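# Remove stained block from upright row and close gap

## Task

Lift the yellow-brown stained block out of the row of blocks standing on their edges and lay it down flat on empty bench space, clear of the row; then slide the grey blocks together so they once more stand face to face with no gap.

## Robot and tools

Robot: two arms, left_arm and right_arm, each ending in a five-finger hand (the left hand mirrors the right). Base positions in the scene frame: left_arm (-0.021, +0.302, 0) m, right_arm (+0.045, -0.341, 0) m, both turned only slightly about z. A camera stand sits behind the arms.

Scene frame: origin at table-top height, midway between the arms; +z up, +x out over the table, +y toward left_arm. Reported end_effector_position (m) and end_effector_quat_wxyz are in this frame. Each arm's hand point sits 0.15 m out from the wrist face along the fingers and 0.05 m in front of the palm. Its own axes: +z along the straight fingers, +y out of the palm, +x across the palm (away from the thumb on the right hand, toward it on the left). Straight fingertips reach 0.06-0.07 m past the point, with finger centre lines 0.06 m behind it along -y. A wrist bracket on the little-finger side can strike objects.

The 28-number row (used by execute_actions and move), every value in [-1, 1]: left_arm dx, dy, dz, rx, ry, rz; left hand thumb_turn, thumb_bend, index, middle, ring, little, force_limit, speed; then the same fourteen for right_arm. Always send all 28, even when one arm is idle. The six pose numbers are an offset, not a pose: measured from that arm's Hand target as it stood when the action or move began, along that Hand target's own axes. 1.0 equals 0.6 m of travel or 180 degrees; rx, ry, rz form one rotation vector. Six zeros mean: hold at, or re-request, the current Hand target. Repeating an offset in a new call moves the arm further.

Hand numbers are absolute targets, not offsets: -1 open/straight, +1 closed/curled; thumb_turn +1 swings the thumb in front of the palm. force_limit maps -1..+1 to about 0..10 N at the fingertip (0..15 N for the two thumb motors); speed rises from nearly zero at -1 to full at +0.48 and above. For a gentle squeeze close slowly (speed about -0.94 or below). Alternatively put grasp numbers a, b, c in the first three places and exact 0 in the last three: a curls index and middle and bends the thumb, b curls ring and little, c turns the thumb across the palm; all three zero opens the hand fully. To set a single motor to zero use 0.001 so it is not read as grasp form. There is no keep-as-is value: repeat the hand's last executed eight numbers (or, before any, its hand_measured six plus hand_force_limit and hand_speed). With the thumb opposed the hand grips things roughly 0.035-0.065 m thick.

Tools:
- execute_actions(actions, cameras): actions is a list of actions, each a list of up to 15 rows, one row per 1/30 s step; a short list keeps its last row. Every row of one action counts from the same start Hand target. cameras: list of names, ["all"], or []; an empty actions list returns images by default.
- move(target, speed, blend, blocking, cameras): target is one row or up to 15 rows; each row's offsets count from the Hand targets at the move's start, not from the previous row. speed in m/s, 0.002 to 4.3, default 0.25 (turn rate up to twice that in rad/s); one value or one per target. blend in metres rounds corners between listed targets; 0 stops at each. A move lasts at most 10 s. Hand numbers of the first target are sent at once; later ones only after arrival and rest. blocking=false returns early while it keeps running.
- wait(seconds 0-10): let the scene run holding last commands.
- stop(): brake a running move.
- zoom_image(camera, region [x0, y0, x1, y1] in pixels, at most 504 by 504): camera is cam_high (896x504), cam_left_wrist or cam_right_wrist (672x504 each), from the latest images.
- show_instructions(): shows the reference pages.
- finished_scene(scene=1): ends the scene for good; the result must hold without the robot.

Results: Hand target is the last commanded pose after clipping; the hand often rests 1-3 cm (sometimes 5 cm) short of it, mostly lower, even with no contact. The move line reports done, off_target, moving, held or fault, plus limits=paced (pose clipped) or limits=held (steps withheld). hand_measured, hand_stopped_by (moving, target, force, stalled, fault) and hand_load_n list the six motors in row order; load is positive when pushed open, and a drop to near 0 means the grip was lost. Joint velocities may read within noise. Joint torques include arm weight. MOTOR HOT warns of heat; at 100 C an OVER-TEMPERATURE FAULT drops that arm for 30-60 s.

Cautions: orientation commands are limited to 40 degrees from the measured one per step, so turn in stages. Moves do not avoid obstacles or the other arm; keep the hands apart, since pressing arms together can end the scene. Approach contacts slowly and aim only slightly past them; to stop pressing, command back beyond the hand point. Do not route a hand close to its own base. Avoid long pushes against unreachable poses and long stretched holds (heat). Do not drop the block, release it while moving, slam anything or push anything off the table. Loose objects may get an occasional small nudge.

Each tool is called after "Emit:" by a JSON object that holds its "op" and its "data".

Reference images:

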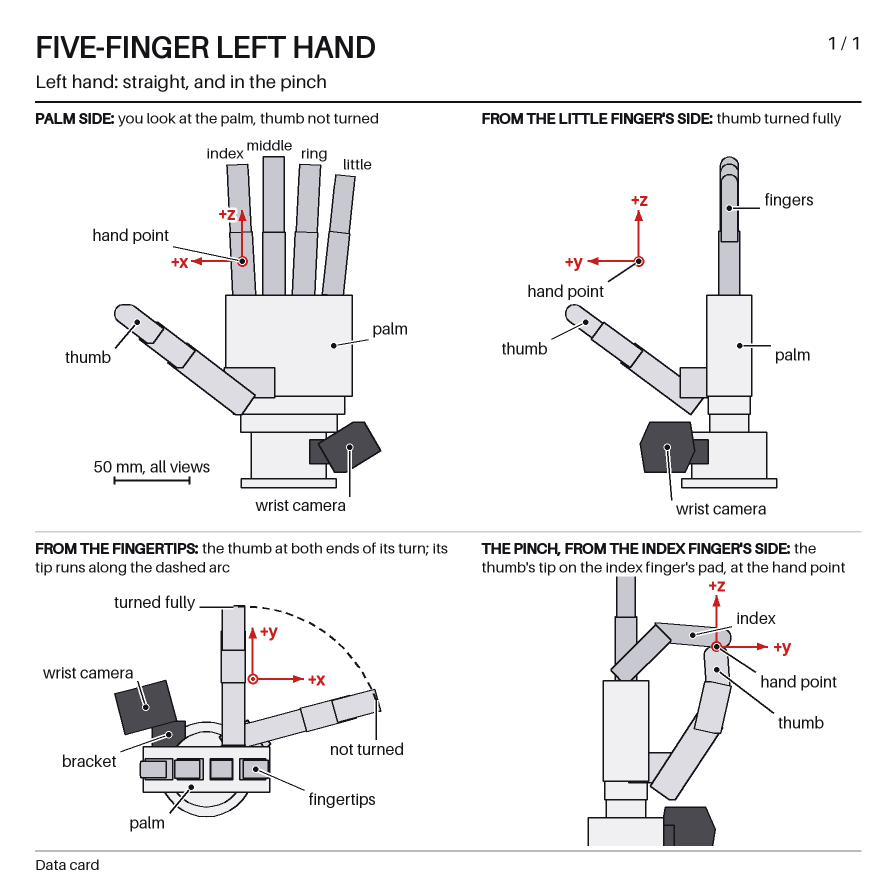

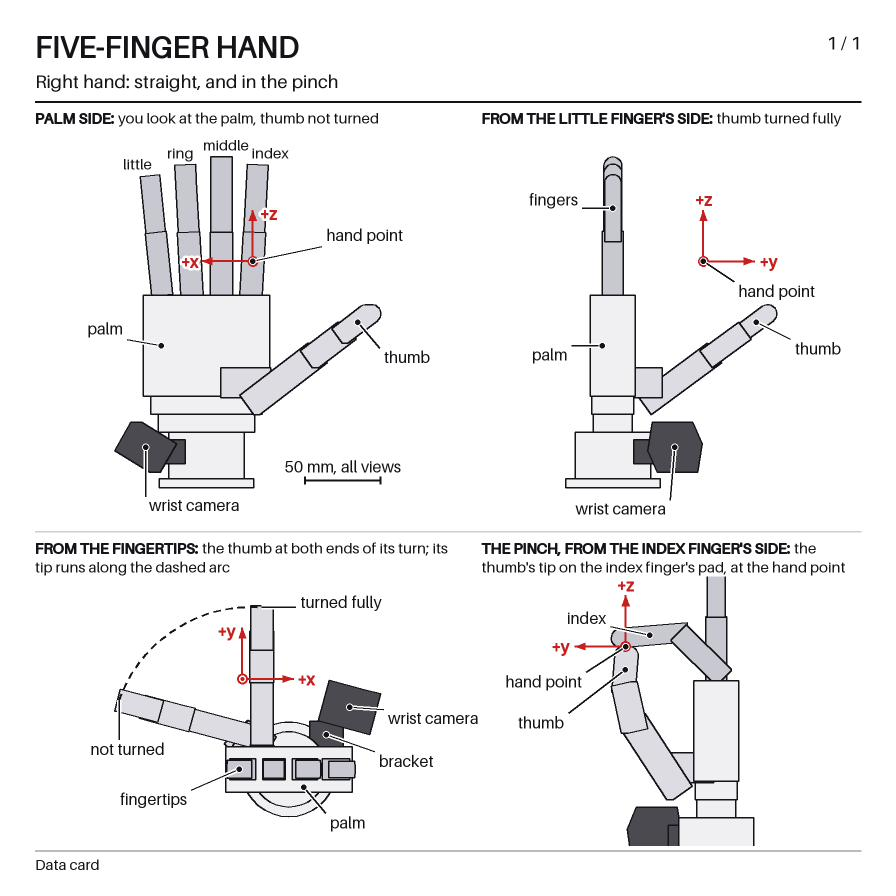

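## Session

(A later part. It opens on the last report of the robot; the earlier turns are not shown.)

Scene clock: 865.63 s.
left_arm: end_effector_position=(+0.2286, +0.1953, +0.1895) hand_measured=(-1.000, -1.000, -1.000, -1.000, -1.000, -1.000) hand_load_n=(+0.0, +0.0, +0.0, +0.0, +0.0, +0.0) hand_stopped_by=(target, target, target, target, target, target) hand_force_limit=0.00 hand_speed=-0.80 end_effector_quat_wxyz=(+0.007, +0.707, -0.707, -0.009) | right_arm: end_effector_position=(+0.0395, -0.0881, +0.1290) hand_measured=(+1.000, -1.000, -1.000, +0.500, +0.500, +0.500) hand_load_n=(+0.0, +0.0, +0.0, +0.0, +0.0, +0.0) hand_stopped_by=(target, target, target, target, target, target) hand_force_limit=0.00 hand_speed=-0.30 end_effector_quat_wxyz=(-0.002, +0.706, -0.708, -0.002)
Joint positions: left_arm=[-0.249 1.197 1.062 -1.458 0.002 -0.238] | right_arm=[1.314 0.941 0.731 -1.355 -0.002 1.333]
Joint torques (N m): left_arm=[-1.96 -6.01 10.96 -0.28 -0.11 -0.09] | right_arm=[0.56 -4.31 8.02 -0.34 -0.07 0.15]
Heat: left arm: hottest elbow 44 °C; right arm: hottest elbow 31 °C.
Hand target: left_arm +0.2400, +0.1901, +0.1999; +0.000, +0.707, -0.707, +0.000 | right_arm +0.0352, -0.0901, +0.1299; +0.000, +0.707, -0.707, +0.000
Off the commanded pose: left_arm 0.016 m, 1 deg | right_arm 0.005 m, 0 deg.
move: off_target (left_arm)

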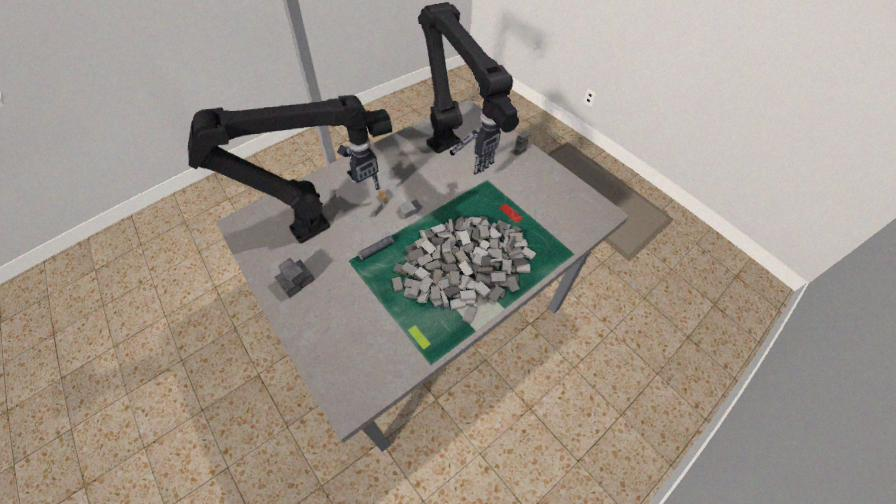

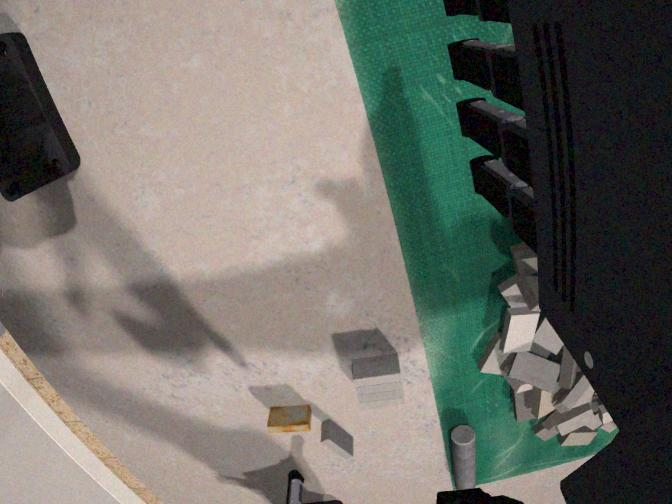

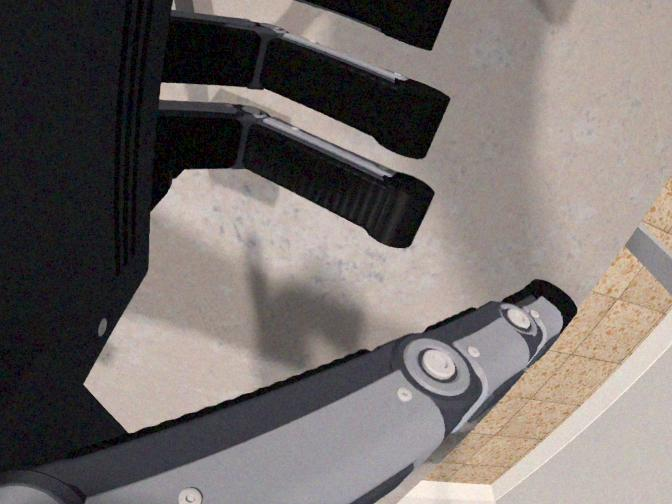

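Emit:
{"op": "move", "data": {"target": [0,0,0,0,0,0,-1,-1,-1,-1,-1,-1,0,-0.8,0,0,0.0775,0,0,0,1,-1,-1,0.5,0.5,0.5,0,-0.3], "speed": 0.1, "cameras": ["all"]}}

Emit:
{"op": "zoom_image", "data": {"camera": "cam_left_wrist", "region": [225, 370, 365, 504]}}

Emit:
{"op": "zoom_image", "data": {"camera": "cam_high", "region": [360, 180, 400, 216]}}

Scene clock: 875.33 s.
left_arm: end_effector_position=(+0.2286, +0.1953, +0.1895) hand_measured=(-1.000, -1.000, -1.000, -1.000, -1.000, -1.000) hand_load_n=(+0.0, +0.0, +0.0, +0.0, +0.0, +0.0) hand_stopped_by=(target, target, target, target, target, target) hand_force_limit=0.00 hand_speed=-0.80 end_effector_quat_wxyz=(+0.007, +0.707, -0.707, -0.009) | right_arm: end_effector_position=(+0.0383, -0.0931, +0.0859) hand_measured=(+1.000, -1.000, -1.000, +0.500, +0.500, +0.500) hand_load_n=(+0.5, +0.0, +0.0, +0.0, +0.0, +0.0) hand_stopped_by=(target, target, target, target, target, target) hand_force_limit=0.00 hand_speed=-0.30 end_effector_quat_wxyz=(+0.001, +0.705, -0.709, -0.001)
Joint positions: left_arm=[-0.249 1.197 1.062 -1.458 0.002 -0.238] | right_arm=[1.314 0.97 0.63 -1.231 -0.002 1.334]
Joint torques (N m): left_arm=[-2.26 -5.89 10.93 -0.4 -0.11 -0.11] | right_arm=[0.56 -3.19 7.69 0.65 -0.06 0.15]
Heat: left arm: hottest elbow 45 °C; right arm: hottest elbow 31 °C.
Hand target: left_arm +0.2400, +0.1901, +0.1999; +0.000, +0.707, -0.707, +0.000 | right_arm +0.0352, -0.0901, +0.0835; +0.000, +0.707, -0.707, +0.000
Off the commanded pose: left_arm 0.016 m, 1 deg | right_arm 0.005 m, 0 deg.
move: off_target (left_arm)

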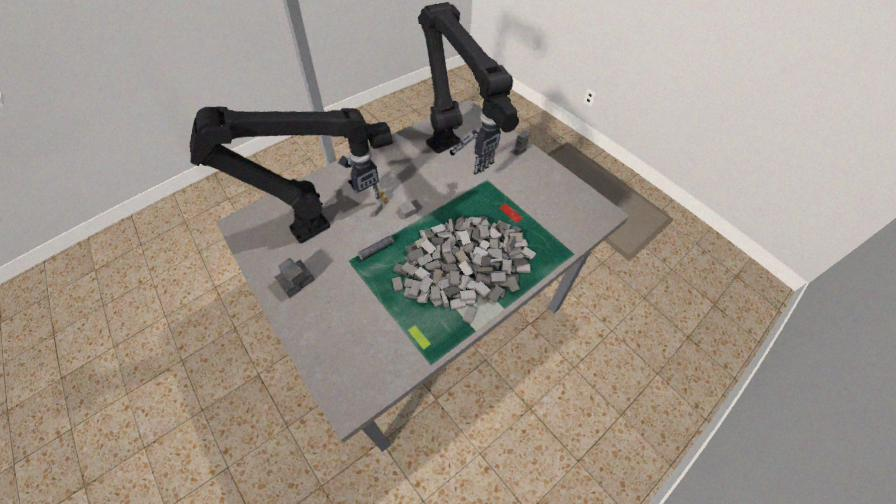

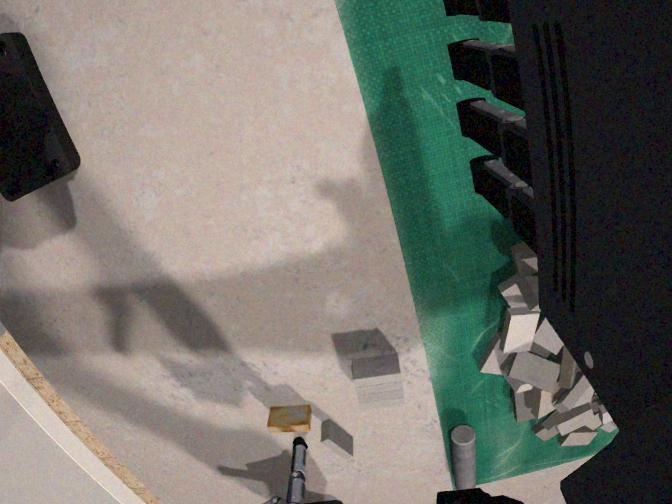

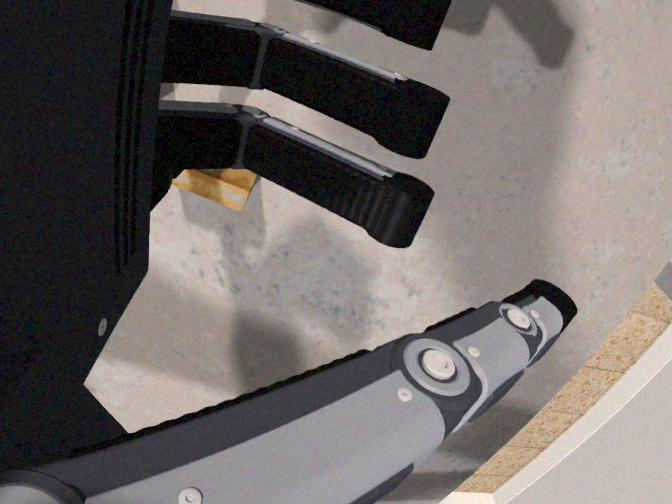

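Scaled by 3.600 from the camera's 672x504 image, which has a finer 960x720 frame.

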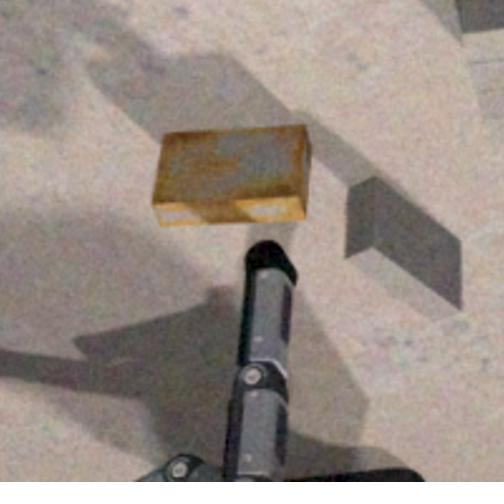

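Scaled by 12.600 from the camera's 896x504 image, which has a finer 1280x720 frame.

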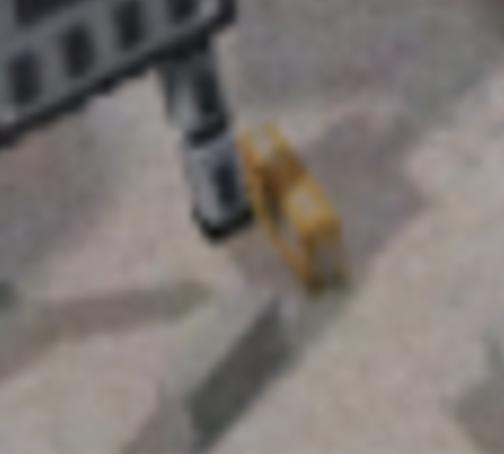

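Emit:
{"op": "move", "data": {"target": [[0,0,0,0,0,0,-1,-1,-1,-1,-1,-1,0,-0.8,-0.01,0.012,-0.0125,0,0,0,1,-1,-1,0.5,0.5,0.5,0,-0.3],[0,0,0,0,0,0,-1,-1,-1,-1,-1,-1,0,-0.8,-0.0567,0.012,-0.0125,0,0,0,1,-1,-1,0.5,0.5,0.5,0,-0.3]], "speed": 0.05, "blend": [0.01,0], "cameras": ["all"]}}

Emit:
{"op": "zoom_image", "data": {"camera": "cam_left_wrist", "region": [225, 350, 365, 490]}}

Emit:
{"op": "zoom_image", "data": {"camera": "cam_high", "region": [360, 175, 405, 215]}}

Scene clock: 885.83 s.
left_arm: end_effector_position=(+0.2286, +0.1953, +0.1895) hand_measured=(-1.000, -1.000, -1.000, -1.000, -1.000, -1.000) hand_load_n=(+0.0, +0.0, +0.0, +0.5, +0.0, +0.0) hand_stopped_by=(target, target, target, target, target, target) hand_force_limit=0.00 hand_speed=-0.80 end_effector_quat_wxyz=(+0.007, +0.707, -0.707, -0.009) | right_arm: end_effector_position=(+0.0287, -0.0771, +0.0787) hand_measured=(+1.000, -1.000, -1.000, +0.500, +0.500, +0.500) hand_load_n=(-0.5, -0.5, +0.0, +0.0, +0.0, +0.0) hand_stopped_by=(target, target, target, target, target, target) hand_force_limit=0.00 hand_speed=-0.30 end_effector_quat_wxyz=(+0.018, +0.705, -0.709, +0.011)
Joint positions: left_arm=[-0.249 1.197 1.062 -1.458 0.002 -0.238] | right_arm=[1.369 1.061 0.666 -1.219 -0.002 1.39]
Joint torques (N m): left_arm=[-2.02 -5.77 10.92 -0.17 -0.14 -0.11] | right_arm=[0.67 -4.13 10.86 0.65 -0.11 0.16]
Heat: left arm: hottest elbow 45 °C; right arm: hottest elbow 31 °C.
Hand target: left_arm +0.2400, +0.1901, +0.1999; +0.000, +0.707, -0.707, +0.000 | right_arm +0.0280, -0.0561, +0.0910; +0.000, +0.707, -0.707, +0.000
Off the commanded pose: left_arm 0.016 m, 1 deg | right_arm 0.024 m, 3 deg.
move: off_target (left_arm, right_arm); blend cut to 0.006 m at target 1

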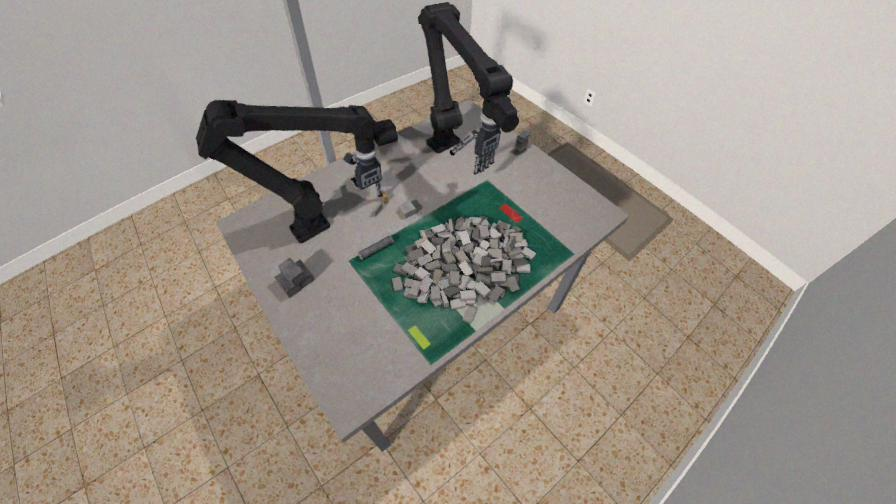

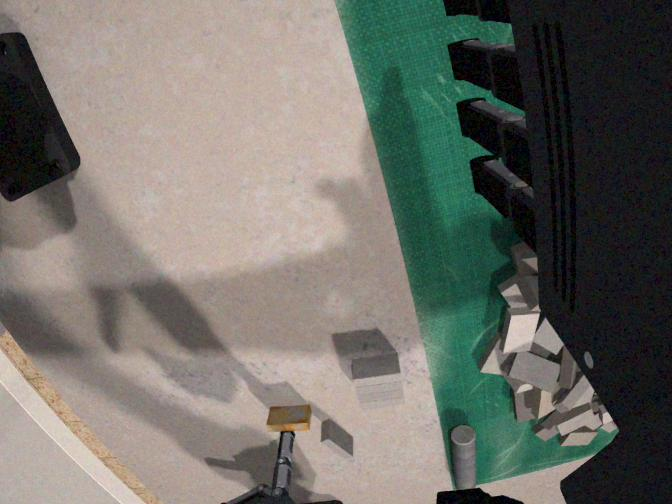

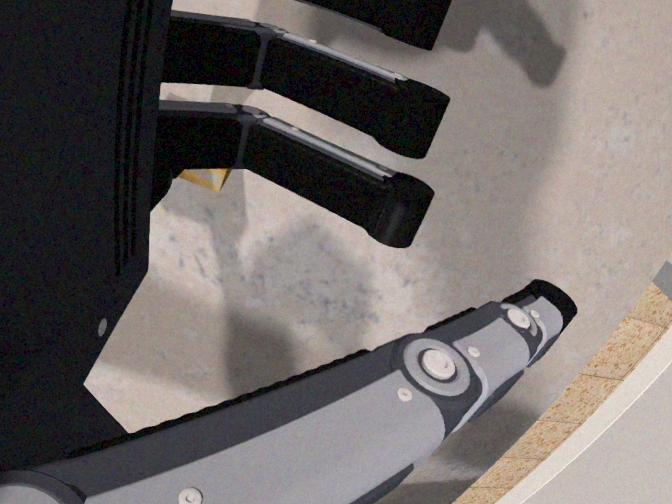

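Scaled by 3.600 from the camera's 672x504 image, which has a finer 960x720 frame.

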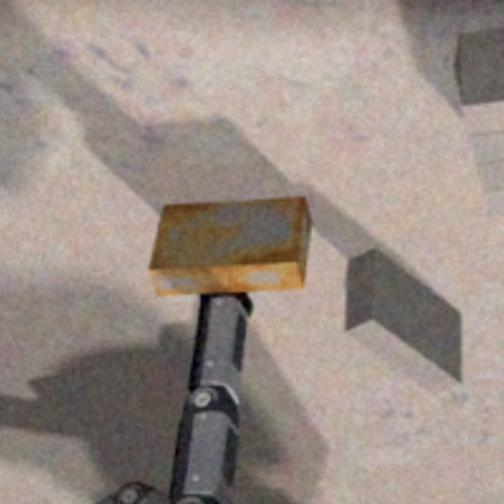

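Scaled by 11.200 from the camera's 896x504 image, which has a finer 1280x720 frame.

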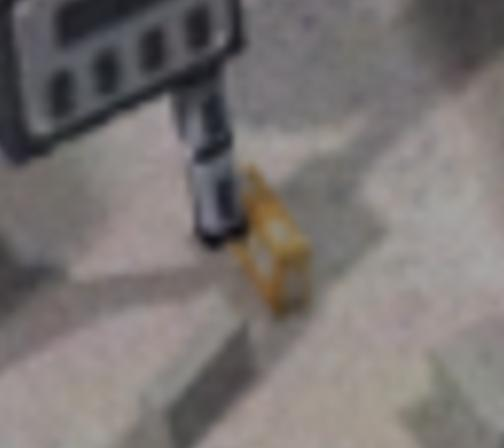

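Emit:
{"op": "move", "data": {"target": [0,0,0,0,0,0,-1,-1,-1,-1,-1,-1,0,-0.8,0,0,-0.0167,0,0,0,1,-1,-1,0.5,0.5,0.5,0,-0.3], "speed": 0.05, "cameras": ["all"]}}

Emit:
{"op": "zoom_image", "data": {"camera": "cam_left_wrist", "region": [225, 350, 365, 490]}}

Scene clock: 891.80 s.
left_arm: end_effector_position=(+0.2286, +0.1953, +0.1895) hand_measured=(-1.000, -1.000, -1.000, -1.000, -1.000, -1.000) hand_load_n=(+0.0, +0.0, +0.5, +0.0, +0.0, +0.0) hand_stopped_by=(target, target, target, target, target, target) hand_force_limit=0.00 hand_speed=-0.80 end_effector_quat_wxyz=(+0.007, +0.707, -0.707, -0.009) | right_arm: end_effector_position=(+0.0299, -0.0705, +0.0860) hand_measured=(+1.000, -1.000, -1.000, +0.500, +0.500, +0.500) hand_load_n=(+0.0, +0.0, +0.0, +0.0, +0.0, +0.0) hand_stopped_by=(target, target, target, target, target, target) hand_force_limit=0.00 hand_speed=-0.30 end_effector_quat_wxyz=(+0.012, +0.705, -0.709, +0.007)
Joint positions: left_arm=[-0.249 1.197 1.062 -1.458 0.002 -0.238] | right_arm=[1.369 1.061 0.686 -1.225 -0.002 1.39]
Joint torques (N m): left_arm=[-1.67 -5.89 10.91 -0.23 -0.15 -0.12] | right_arm=[0.62 -5.13 10.95 -0.59 -0.09 0.16]
Heat: left arm: hottest elbow 45 °C; right arm: hottest elbow 31 °C.
Hand target: left_arm +0.2400, +0.1901, +0.1999; +0.000, +0.707, -0.707, +0.000 | right_arm +0.0280, -0.0562, +0.1010; +0.000, +0.707, -0.707, +0.000
Off the commanded pose: left_arm 0.016 m, 1 deg | right_arm 0.021 m, 2 deg.
move: off_target (left_arm, right_arm)

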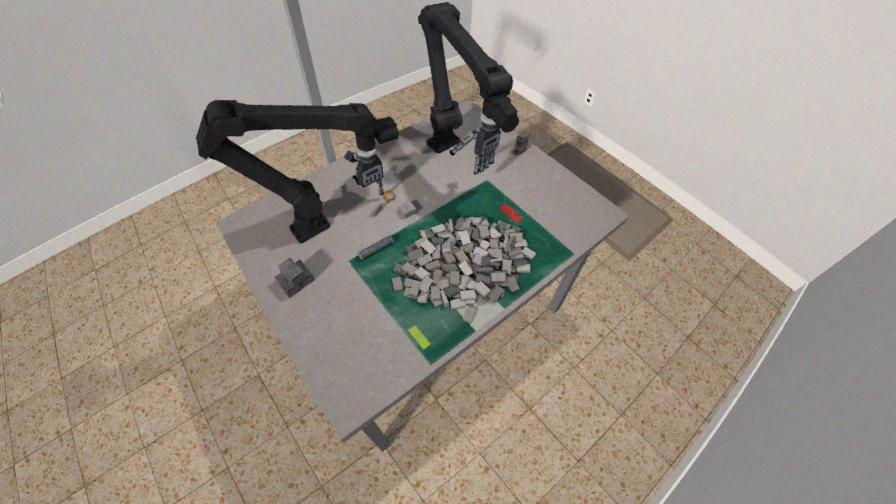

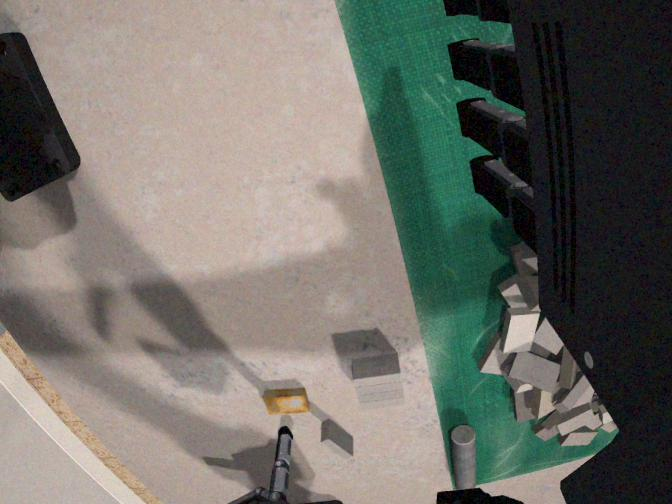

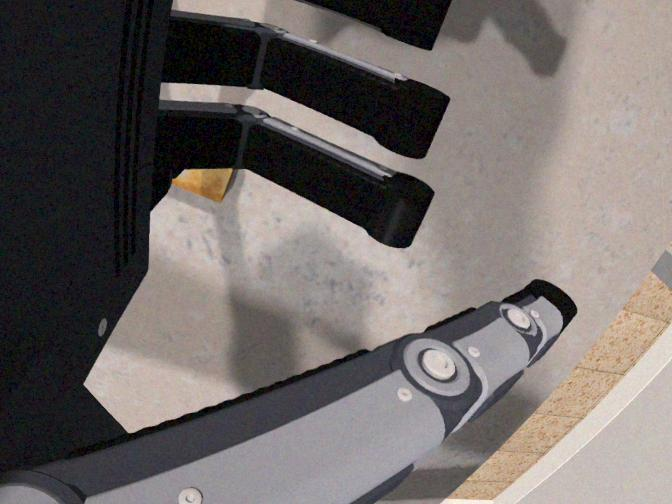

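Scaled by 3.600 from the camera's 672x504 image, which has a finer 960x720 frame.

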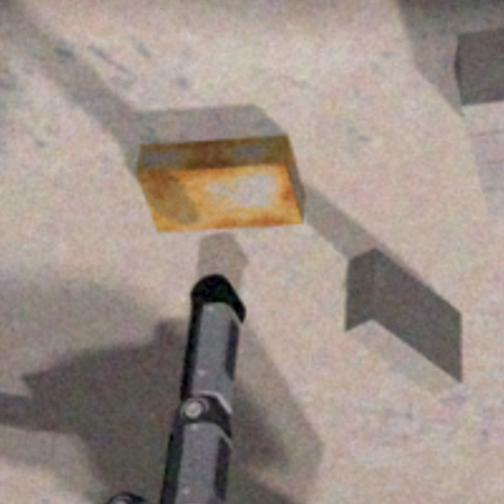

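Emit:
{"op": "move", "data": {"target": [[0,0,0,0,0,0,-1,-1,-1,-1,-1,-1,0,-0.8,0.0167,0,-0.0483,0,0,0,1,-1,-1,0.5,0.5,0.5,0,-0.3],[0,0,0,0,0,0,-1,-1,-1,-1,-1,-1,0,-0.8,0.1122,-0.0638,-0.0483,0,0,0,1,-1,-1,0.5,0.5,0.5,0,-0.3]], "speed": 0.12, "cameras": ["all"]}}

Emit:
{"op": "zoom_image", "data": {"camera": "cam_left_wrist", "region": [245, 330, 415, 500]}}

Emit:
{"op": "zoom_image", "data": {"camera": "cam_high", "region": [360, 180, 420, 232]}}

Scene clock: 944.53 s.
left_arm: end_effector_position=(+0.2286, +0.1953, +0.1895) hand_measured=(-1.000, -1.000, -1.000, -1.000, -1.000, -1.000) hand_load_n=(+0.0, +0.0, +0.0, +0.0, +0.0, +0.0) hand_stopped_by=(target, target, target, target, target, target) hand_force_limit=0.00 hand_speed=-0.80 end_effector_quat_wxyz=(+0.007, +0.707, -0.707, -0.009) | right_arm: end_effector_position=(+0.0642, -0.1196, +0.1286) hand_measured=(+1.000, -1.000, -1.000, +0.500, +0.500, +0.500) hand_load_n=(+0.0, +0.0, +0.0, +0.0, +0.0, +0.0) hand_stopped_by=(target, target, target, target, target, target) hand_force_limit=0.00 hand_speed=-0.30 end_effector_quat_wxyz=(-0.002, +0.709, -0.705, +0.000)
Joint positions: left_arm=[-0.249 1.197 1.062 -1.458 0.002 -0.238] | right_arm=[1.164 0.872 0.695 -1.39 0.002 1.174]
Joint torques (N m): left_arm=[-1.96 -5.89 10.95 -0.32 -0.14 -0.11] | right_arm=[-2.02 -3.66 7.99 -0.32 -0.25 -0.13]
Heat: left arm: hottest elbow 45 °C; right arm: hottest elbow 33 °C.
Hand target: left_arm +0.2400, +0.1901, +0.1999; +0.000, +0.707, -0.707, +0.000 | right_arm +0.0663, -0.1235, +0.1300; +0.000, +0.707, -0.707, +0.000
Off the commanded pose: left_arm 0.016 m, 1 deg | right_arm 0.005 m, 0 deg.
move: off_target (left_arm)

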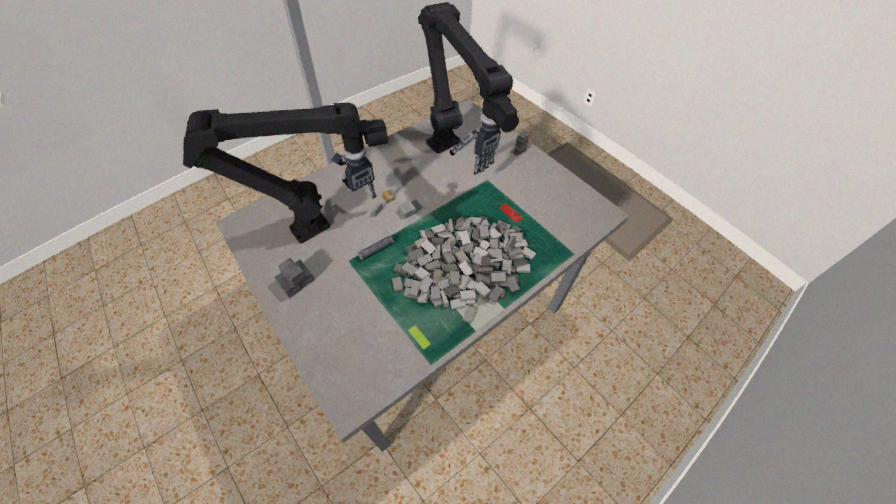

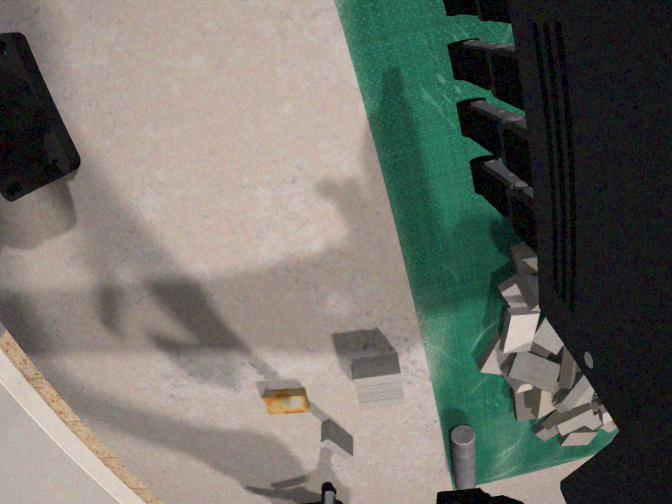

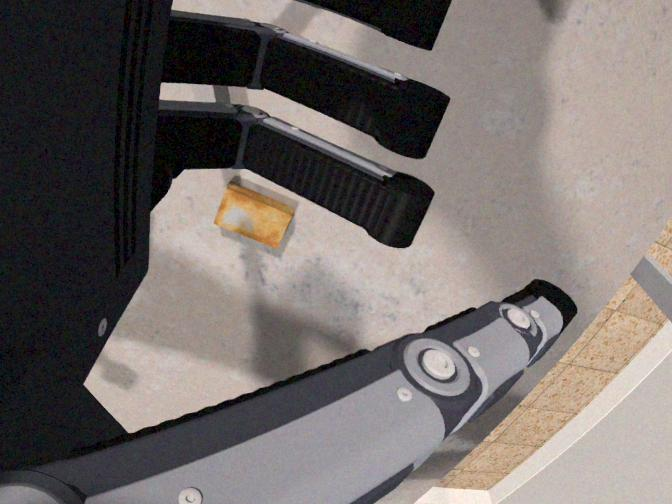

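Scaled by 2.965 from the camera's 672x504 image, which has a finer 960x720 frame.

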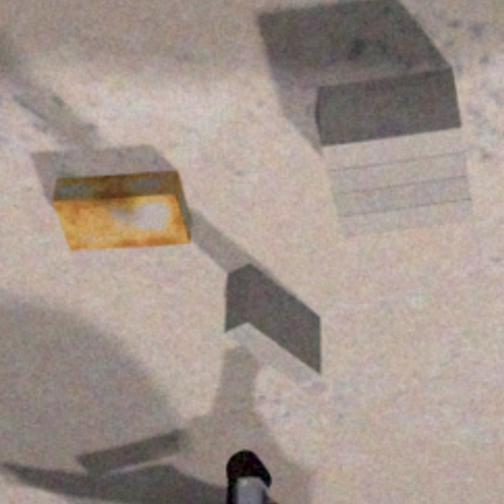

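Scaled by 8.400 from the camera's 896x504 image, which has a finer 1280x720 frame.

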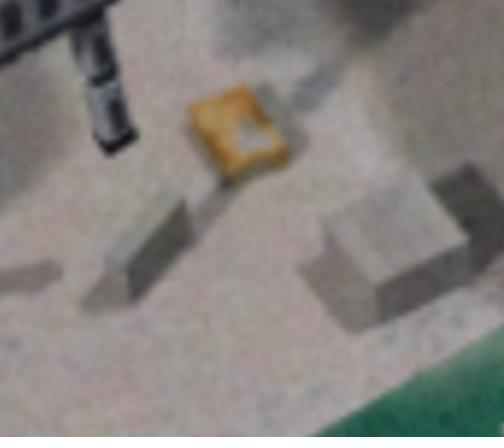

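Emit:
{"op": "move", "data": {"target": [0,0,0,0,0,0,-1,-1,-1,-1,-1,-1,0,-0.8,0.005,0.002,0.1,0,0,0,1,-1,-1,0.5,0.5,0.5,0,-0.3], "speed": 0.1, "cameras": ["cam_high","cam_left_wrist"]}}

Scene clock: 962.27 s.
left_arm: end_effector_position=(+0.2286, +0.1953, +0.1895) hand_measured=(-1.000, -1.000, -1.000, -1.000, -1.000, -1.000) hand_load_n=(-0.5, +0.0, +0.0, +0.0, -0.5, +0.0) hand_stopped_by=(target, target, target, target, target, target) hand_force_limit=0.00 hand_speed=-0.80 end_effector_quat_wxyz=(+0.007, +0.707, -0.707, -0.009) | right_arm: end_effector_position=(+0.0612, -0.1278, +0.0718) hand_measured=(+1.000, -1.000, -1.000, +0.500, +0.500, +0.500) hand_load_n=(+0.0, +0.0, +0.0, +0.0, +0.0, +0.0) hand_stopped_by=(target, target, target, target, target, target) hand_force_limit=0.00 hand_speed=-0.30 end_effector_quat_wxyz=(+0.000, +0.709, -0.705, +0.001)
Joint positions: left_arm=[-0.249 1.197 1.062 -1.458 0.002 -0.238] | right_arm=[1.163 0.9 0.555 -1.227 0.002 1.172]
Joint torques (N m): left_arm=[-1.9 -5.89 10.99 -0.27 -0.12 -0.11] | right_arm=[-2.08 -2.2 7.68 0.69 -0.23 -0.11]
Heat: left arm: hottest elbow 45 °C; right arm: hottest elbow 33 °C.
Hand target: left_arm +0.2400, +0.1901, +0.1999; +0.000, +0.707, -0.707, +0.000 | right_arm +0.0652, -0.1265, +0.0699; +0.000, +0.707, -0.707, +0.000
Off the commanded pose: left_arm 0.016 m, 1 deg | right_arm 0.005 m, 0 deg.
move: off_target (left_arm)
Images, in order (width x height): cam_high 896x504, cam_left_wrist 672x504.

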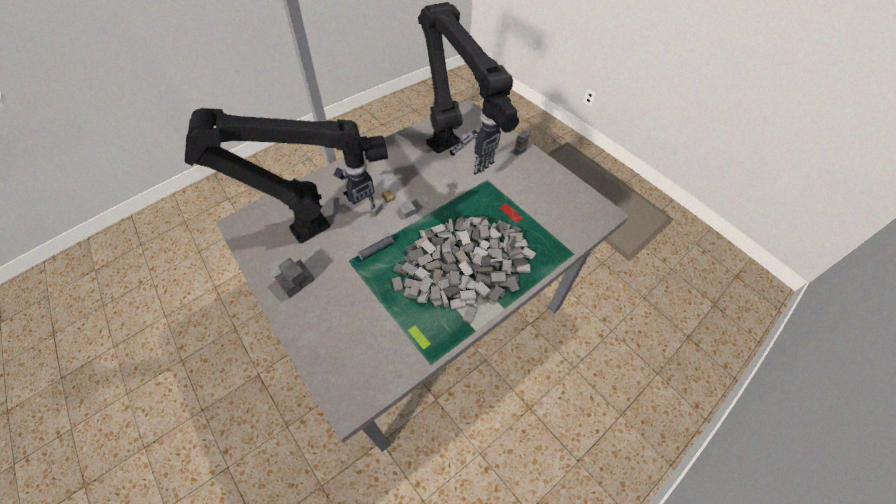

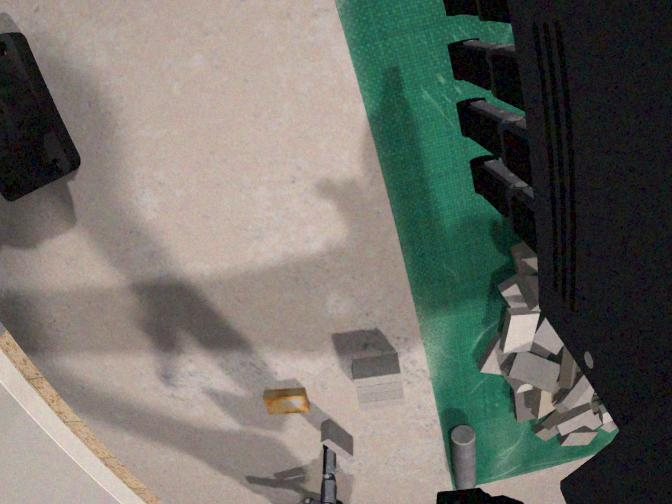

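Emit:
{"op": "zoom_image", "data": {"camera": "cam_left_wrist", "region": [245, 330, 415, 500]}}

Emit:
{"op": "zoom_image", "data": {"camera": "cam_high", "region": [360, 180, 420, 232]}}

Scaled by 2.965 from the camera's 672x504 image, which has a finer 960x720 frame.

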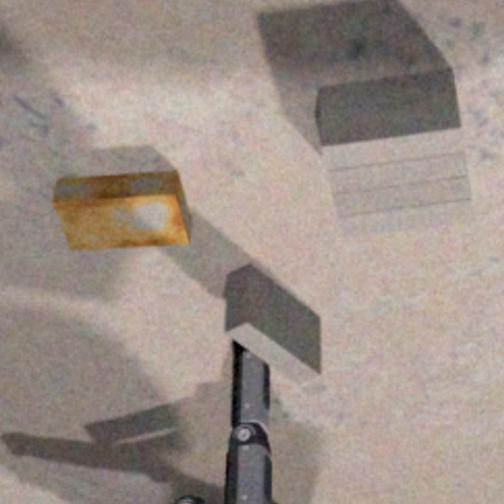

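Scaled by 8.400 from the camera's 896x504 image, which has a finer 1280x720 frame.

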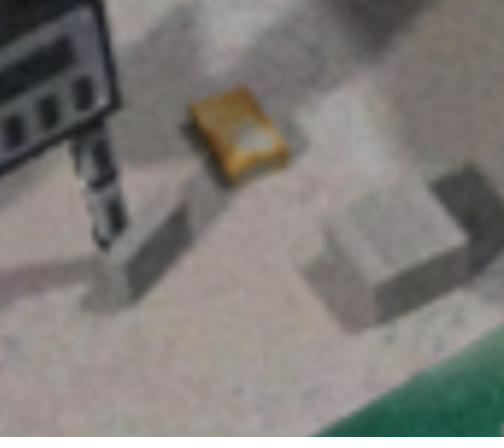

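Emit:
{"op": "move", "data": {"target": [0,0,0,0,0,0,-1,-1,-1,-1,-1,-1,0,-0.8,0.0,-0.0333,0.004,0,0,0,1,-1,-1,0.5,0.5,0.5,0,-0.3], "speed": 0.06, "cameras": ["cam_high","cam_left_wrist"]}}

Emit:
{"op": "zoom_image", "data": {"camera": "cam_left_wrist", "region": [245, 330, 415, 500]}}

Emit:
{"op": "zoom_image", "data": {"camera": "cam_high", "region": [360, 180, 420, 232]}}

Scene clock: 1004.27 s.
left_arm: end_effector_position=(+0.2286, +0.1953, +0.1895) hand_measured=(-1.000, -1.000, -1.000, -1.000, -1.000, -1.000) hand_load_n=(+0.0, +0.0, +0.0, +0.5, +0.0, +0.0) hand_stopped_by=(target, target, target, target, target, target) hand_force_limit=0.00 hand_speed=-0.80 end_effector_quat_wxyz=(+0.007, +0.707, -0.707, -0.009) | right_arm: end_effector_position=(+0.0784, -0.1315, +0.0656) hand_measured=(+1.000, -1.000, -1.000, +0.500, +0.500, +0.500) hand_load_n=(+0.0, +0.0, -0.5, +0.0, +0.5, +0.0) hand_stopped_by=(target, target, target, target, target, target) hand_force_limit=0.00 hand_speed=-0.30 end_effector_quat_wxyz=(+0.006, +0.709, -0.705, +0.003)
Joint positions: left_arm=[-0.249 1.197 1.062 -1.458 0.002 -0.238] | right_arm=[1.076 0.934 0.555 -1.204 0.001 1.085]
Joint torques (N m): left_arm=[-1.73 -5.95 10.91 -0.28 -0.14 -0.11] | right_arm=[-2.14 -2.55 8.46 0.7 -0.17 -0.11]
Heat: left arm: hottest elbow 46 °C; right arm: hottest elbow 33 °C.
Hand target: left_arm +0.2400, +0.1901, +0.1999; +0.000, +0.707, -0.707, +0.000 | right_arm +0.0851, -0.1264, +0.0675; +0.000, +0.707, -0.707, +0.000
Off the commanded pose: left_arm 0.016 m, 1 deg | right_arm 0.009 m, 1 deg.
move: off_target (left_arm)
Images, in order (width x height): cam_high 896x504, cam_left_wrist 672x504.

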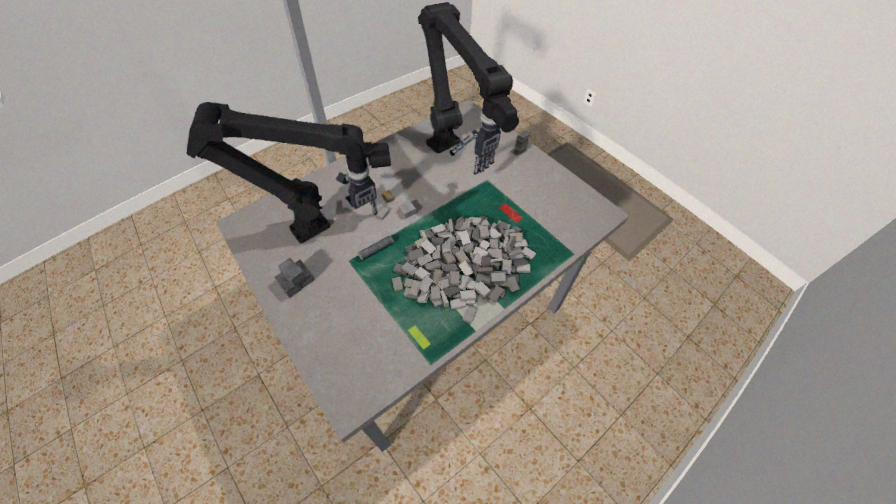

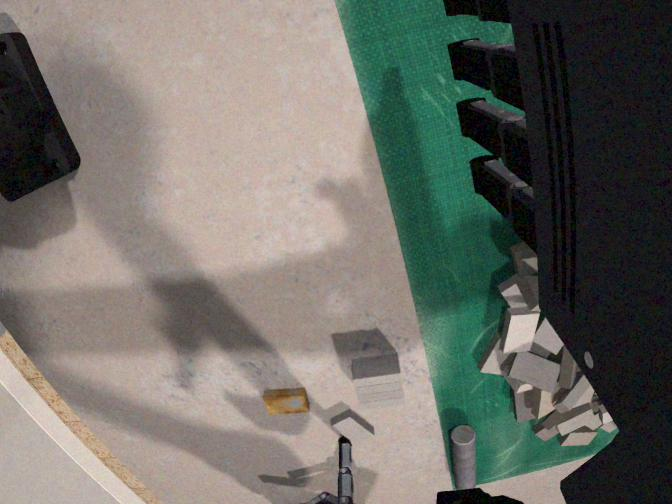

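Scaled by 2.965 from the camera's 672x504 image, which has a finer 960x720 frame.

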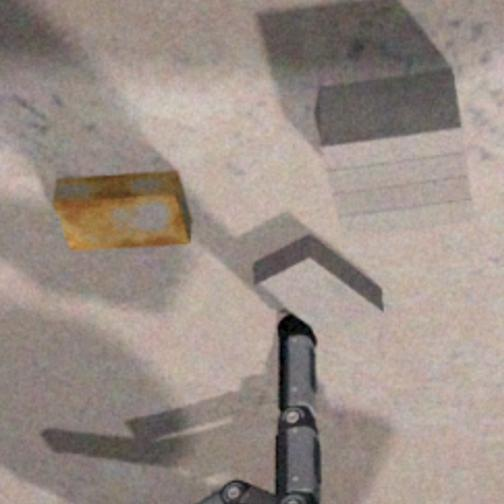

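Scaled by 8.400 from the camera's 896x504 image, which has a finer 1280x720 frame.

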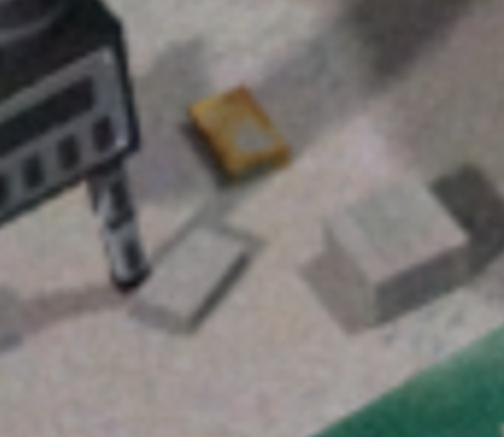

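Emit:
{"op": "zoom_image", "data": {"camera": "cam_left_wrist", "region": [310, 380, 410, 480]}}

Emit:
{"op": "zoom_image", "data": {"camera": "cam_high", "region": [364, 196, 424, 226]}}

Scaled by 5.040 from the camera's 672x504 image, which has a finer 960x720 frame.

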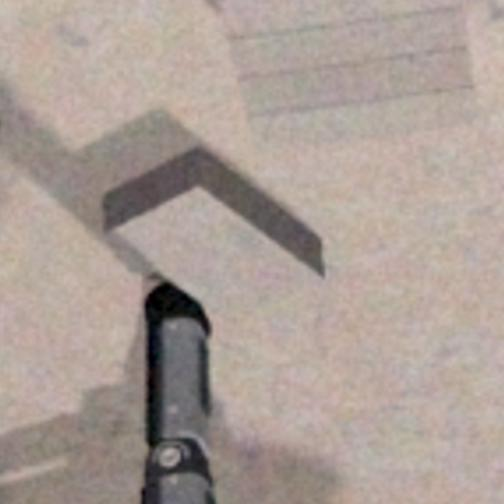

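Scaled by 8.400 from the camera's 896x504 image, which has a finer 1280x720 frame.

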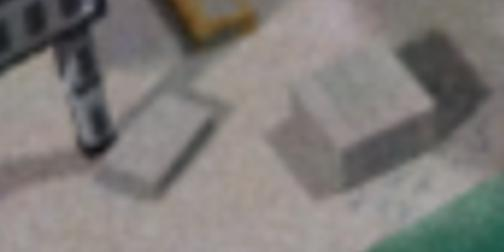

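Emit:
{"op": "move", "data": {"target": [[0,0,0,0,0,0,-1,-1,-1,-1,-1,-1,0,-0.8,0.0243,0.015,-0.0025,0,0,0,1,-1,-1,0.5,0.5,0.5,0,-0.3],[0,0,0,0,0,0,-1,-1,-1,-1,-1,-1,0,-0.8,0.0243,-0.025,-0.0025,0,0,0,1,-1,-1,0.5,0.5,0.5,0,-0.3]], "speed": 0.06, "cameras": ["cam_high","cam_left_wrist"]}}

Emit:
{"op": "zoom_image", "data": {"camera": "cam_left_wrist", "region": [300, 360, 410, 470]}}

Emit:
{"op": "zoom_image", "data": {"camera": "cam_high", "region": [364, 186, 424, 226]}}

Scene clock: 1261.27 s.
left_arm: end_effector_position=(+0.2286, +0.1953, +0.1895) hand_measured=(-1.000, -1.000, -1.000, -1.000, -1.000, -1.000) hand_load_n=(+0.0, +0.0, +0.0, +0.0, +0.0, +0.0) hand_stopped_by=(target, target, target, target, target, target) hand_force_limit=0.00 hand_speed=-0.80 end_effector_quat_wxyz=(+0.007, +0.707, -0.707, -0.009) | right_arm: end_effector_position=(+0.0912, -0.1488, +0.0635) hand_measured=(+1.000, -1.000, -1.000, +0.500, +0.500, +0.500) hand_load_n=(+0.0, +0.0, +0.0, +0.0, +0.0, +0.0) hand_stopped_by=(target, target, target, target, target, target) hand_force_limit=0.00 hand_speed=-0.30 end_effector_quat_wxyz=(+0.011, +0.709, -0.705, +0.003)
Joint positions: left_arm=[-0.249 1.197 1.062 -1.458 0.002 -0.238] | right_arm=[0.976 0.916 0.539 -1.216 0.002 0.987]
Joint torques (N m): left_arm=[-2.08 -5.54 10.97 -0.31 -0.12 -0.1] | right_arm=[-2.02 -2.26 9.28 0.62 -0.18 -0.12]
Heat: left arm: hottest elbow 47 °C; right arm: hottest elbow 34 °C.
Hand target: left_arm +0.2400, +0.1901, +0.1999; +0.000, +0.707, -0.707, +0.000 | right_arm +0.1002, -0.1410, +0.0691; -0.001, +0.707, -0.707, +0.000
Off the commanded pose: left_arm 0.016 m, 1 deg | right_arm 0.013 m, 1 deg.
move: off_target (left_arm, right_arm)
Images, in order (width x height): cam_high 896x504, cam_left_wrist 672x504.

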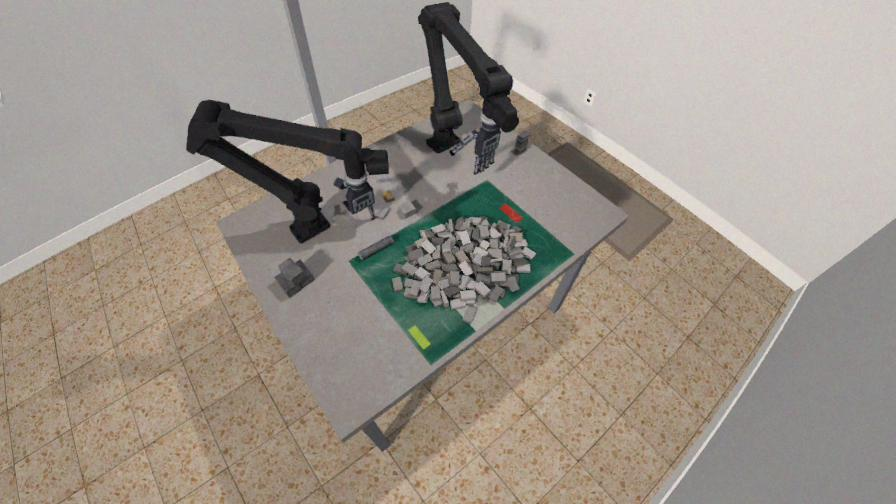

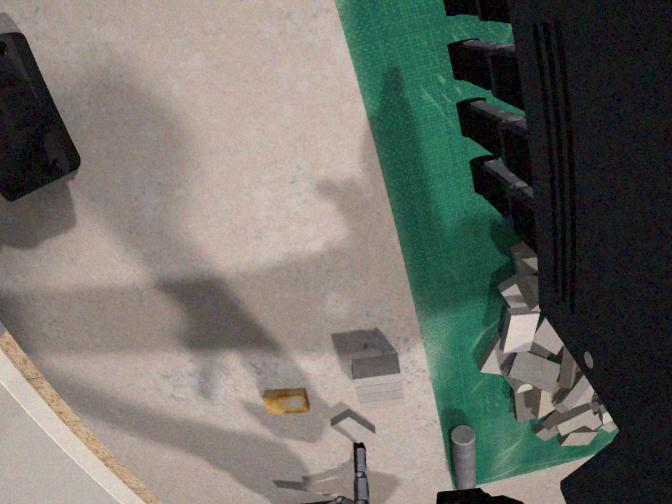

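Scaled by 4.582 from the camera's 672x504 image, which has a finer 960x720 frame.

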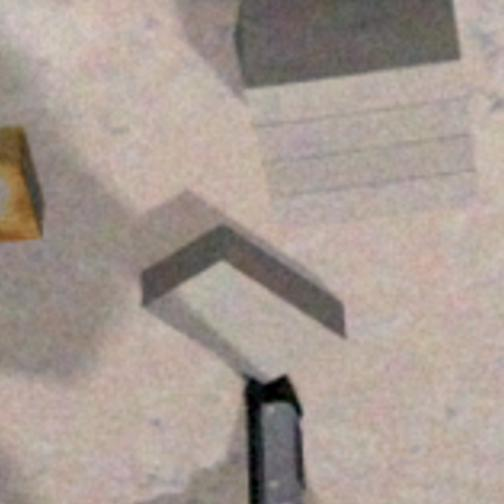

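Scaled by 8.400 from the camera's 896x504 image, which has a finer 1280x720 frame.

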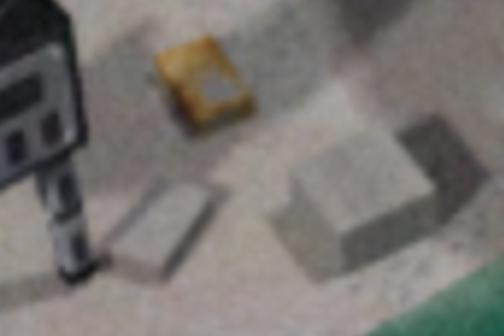

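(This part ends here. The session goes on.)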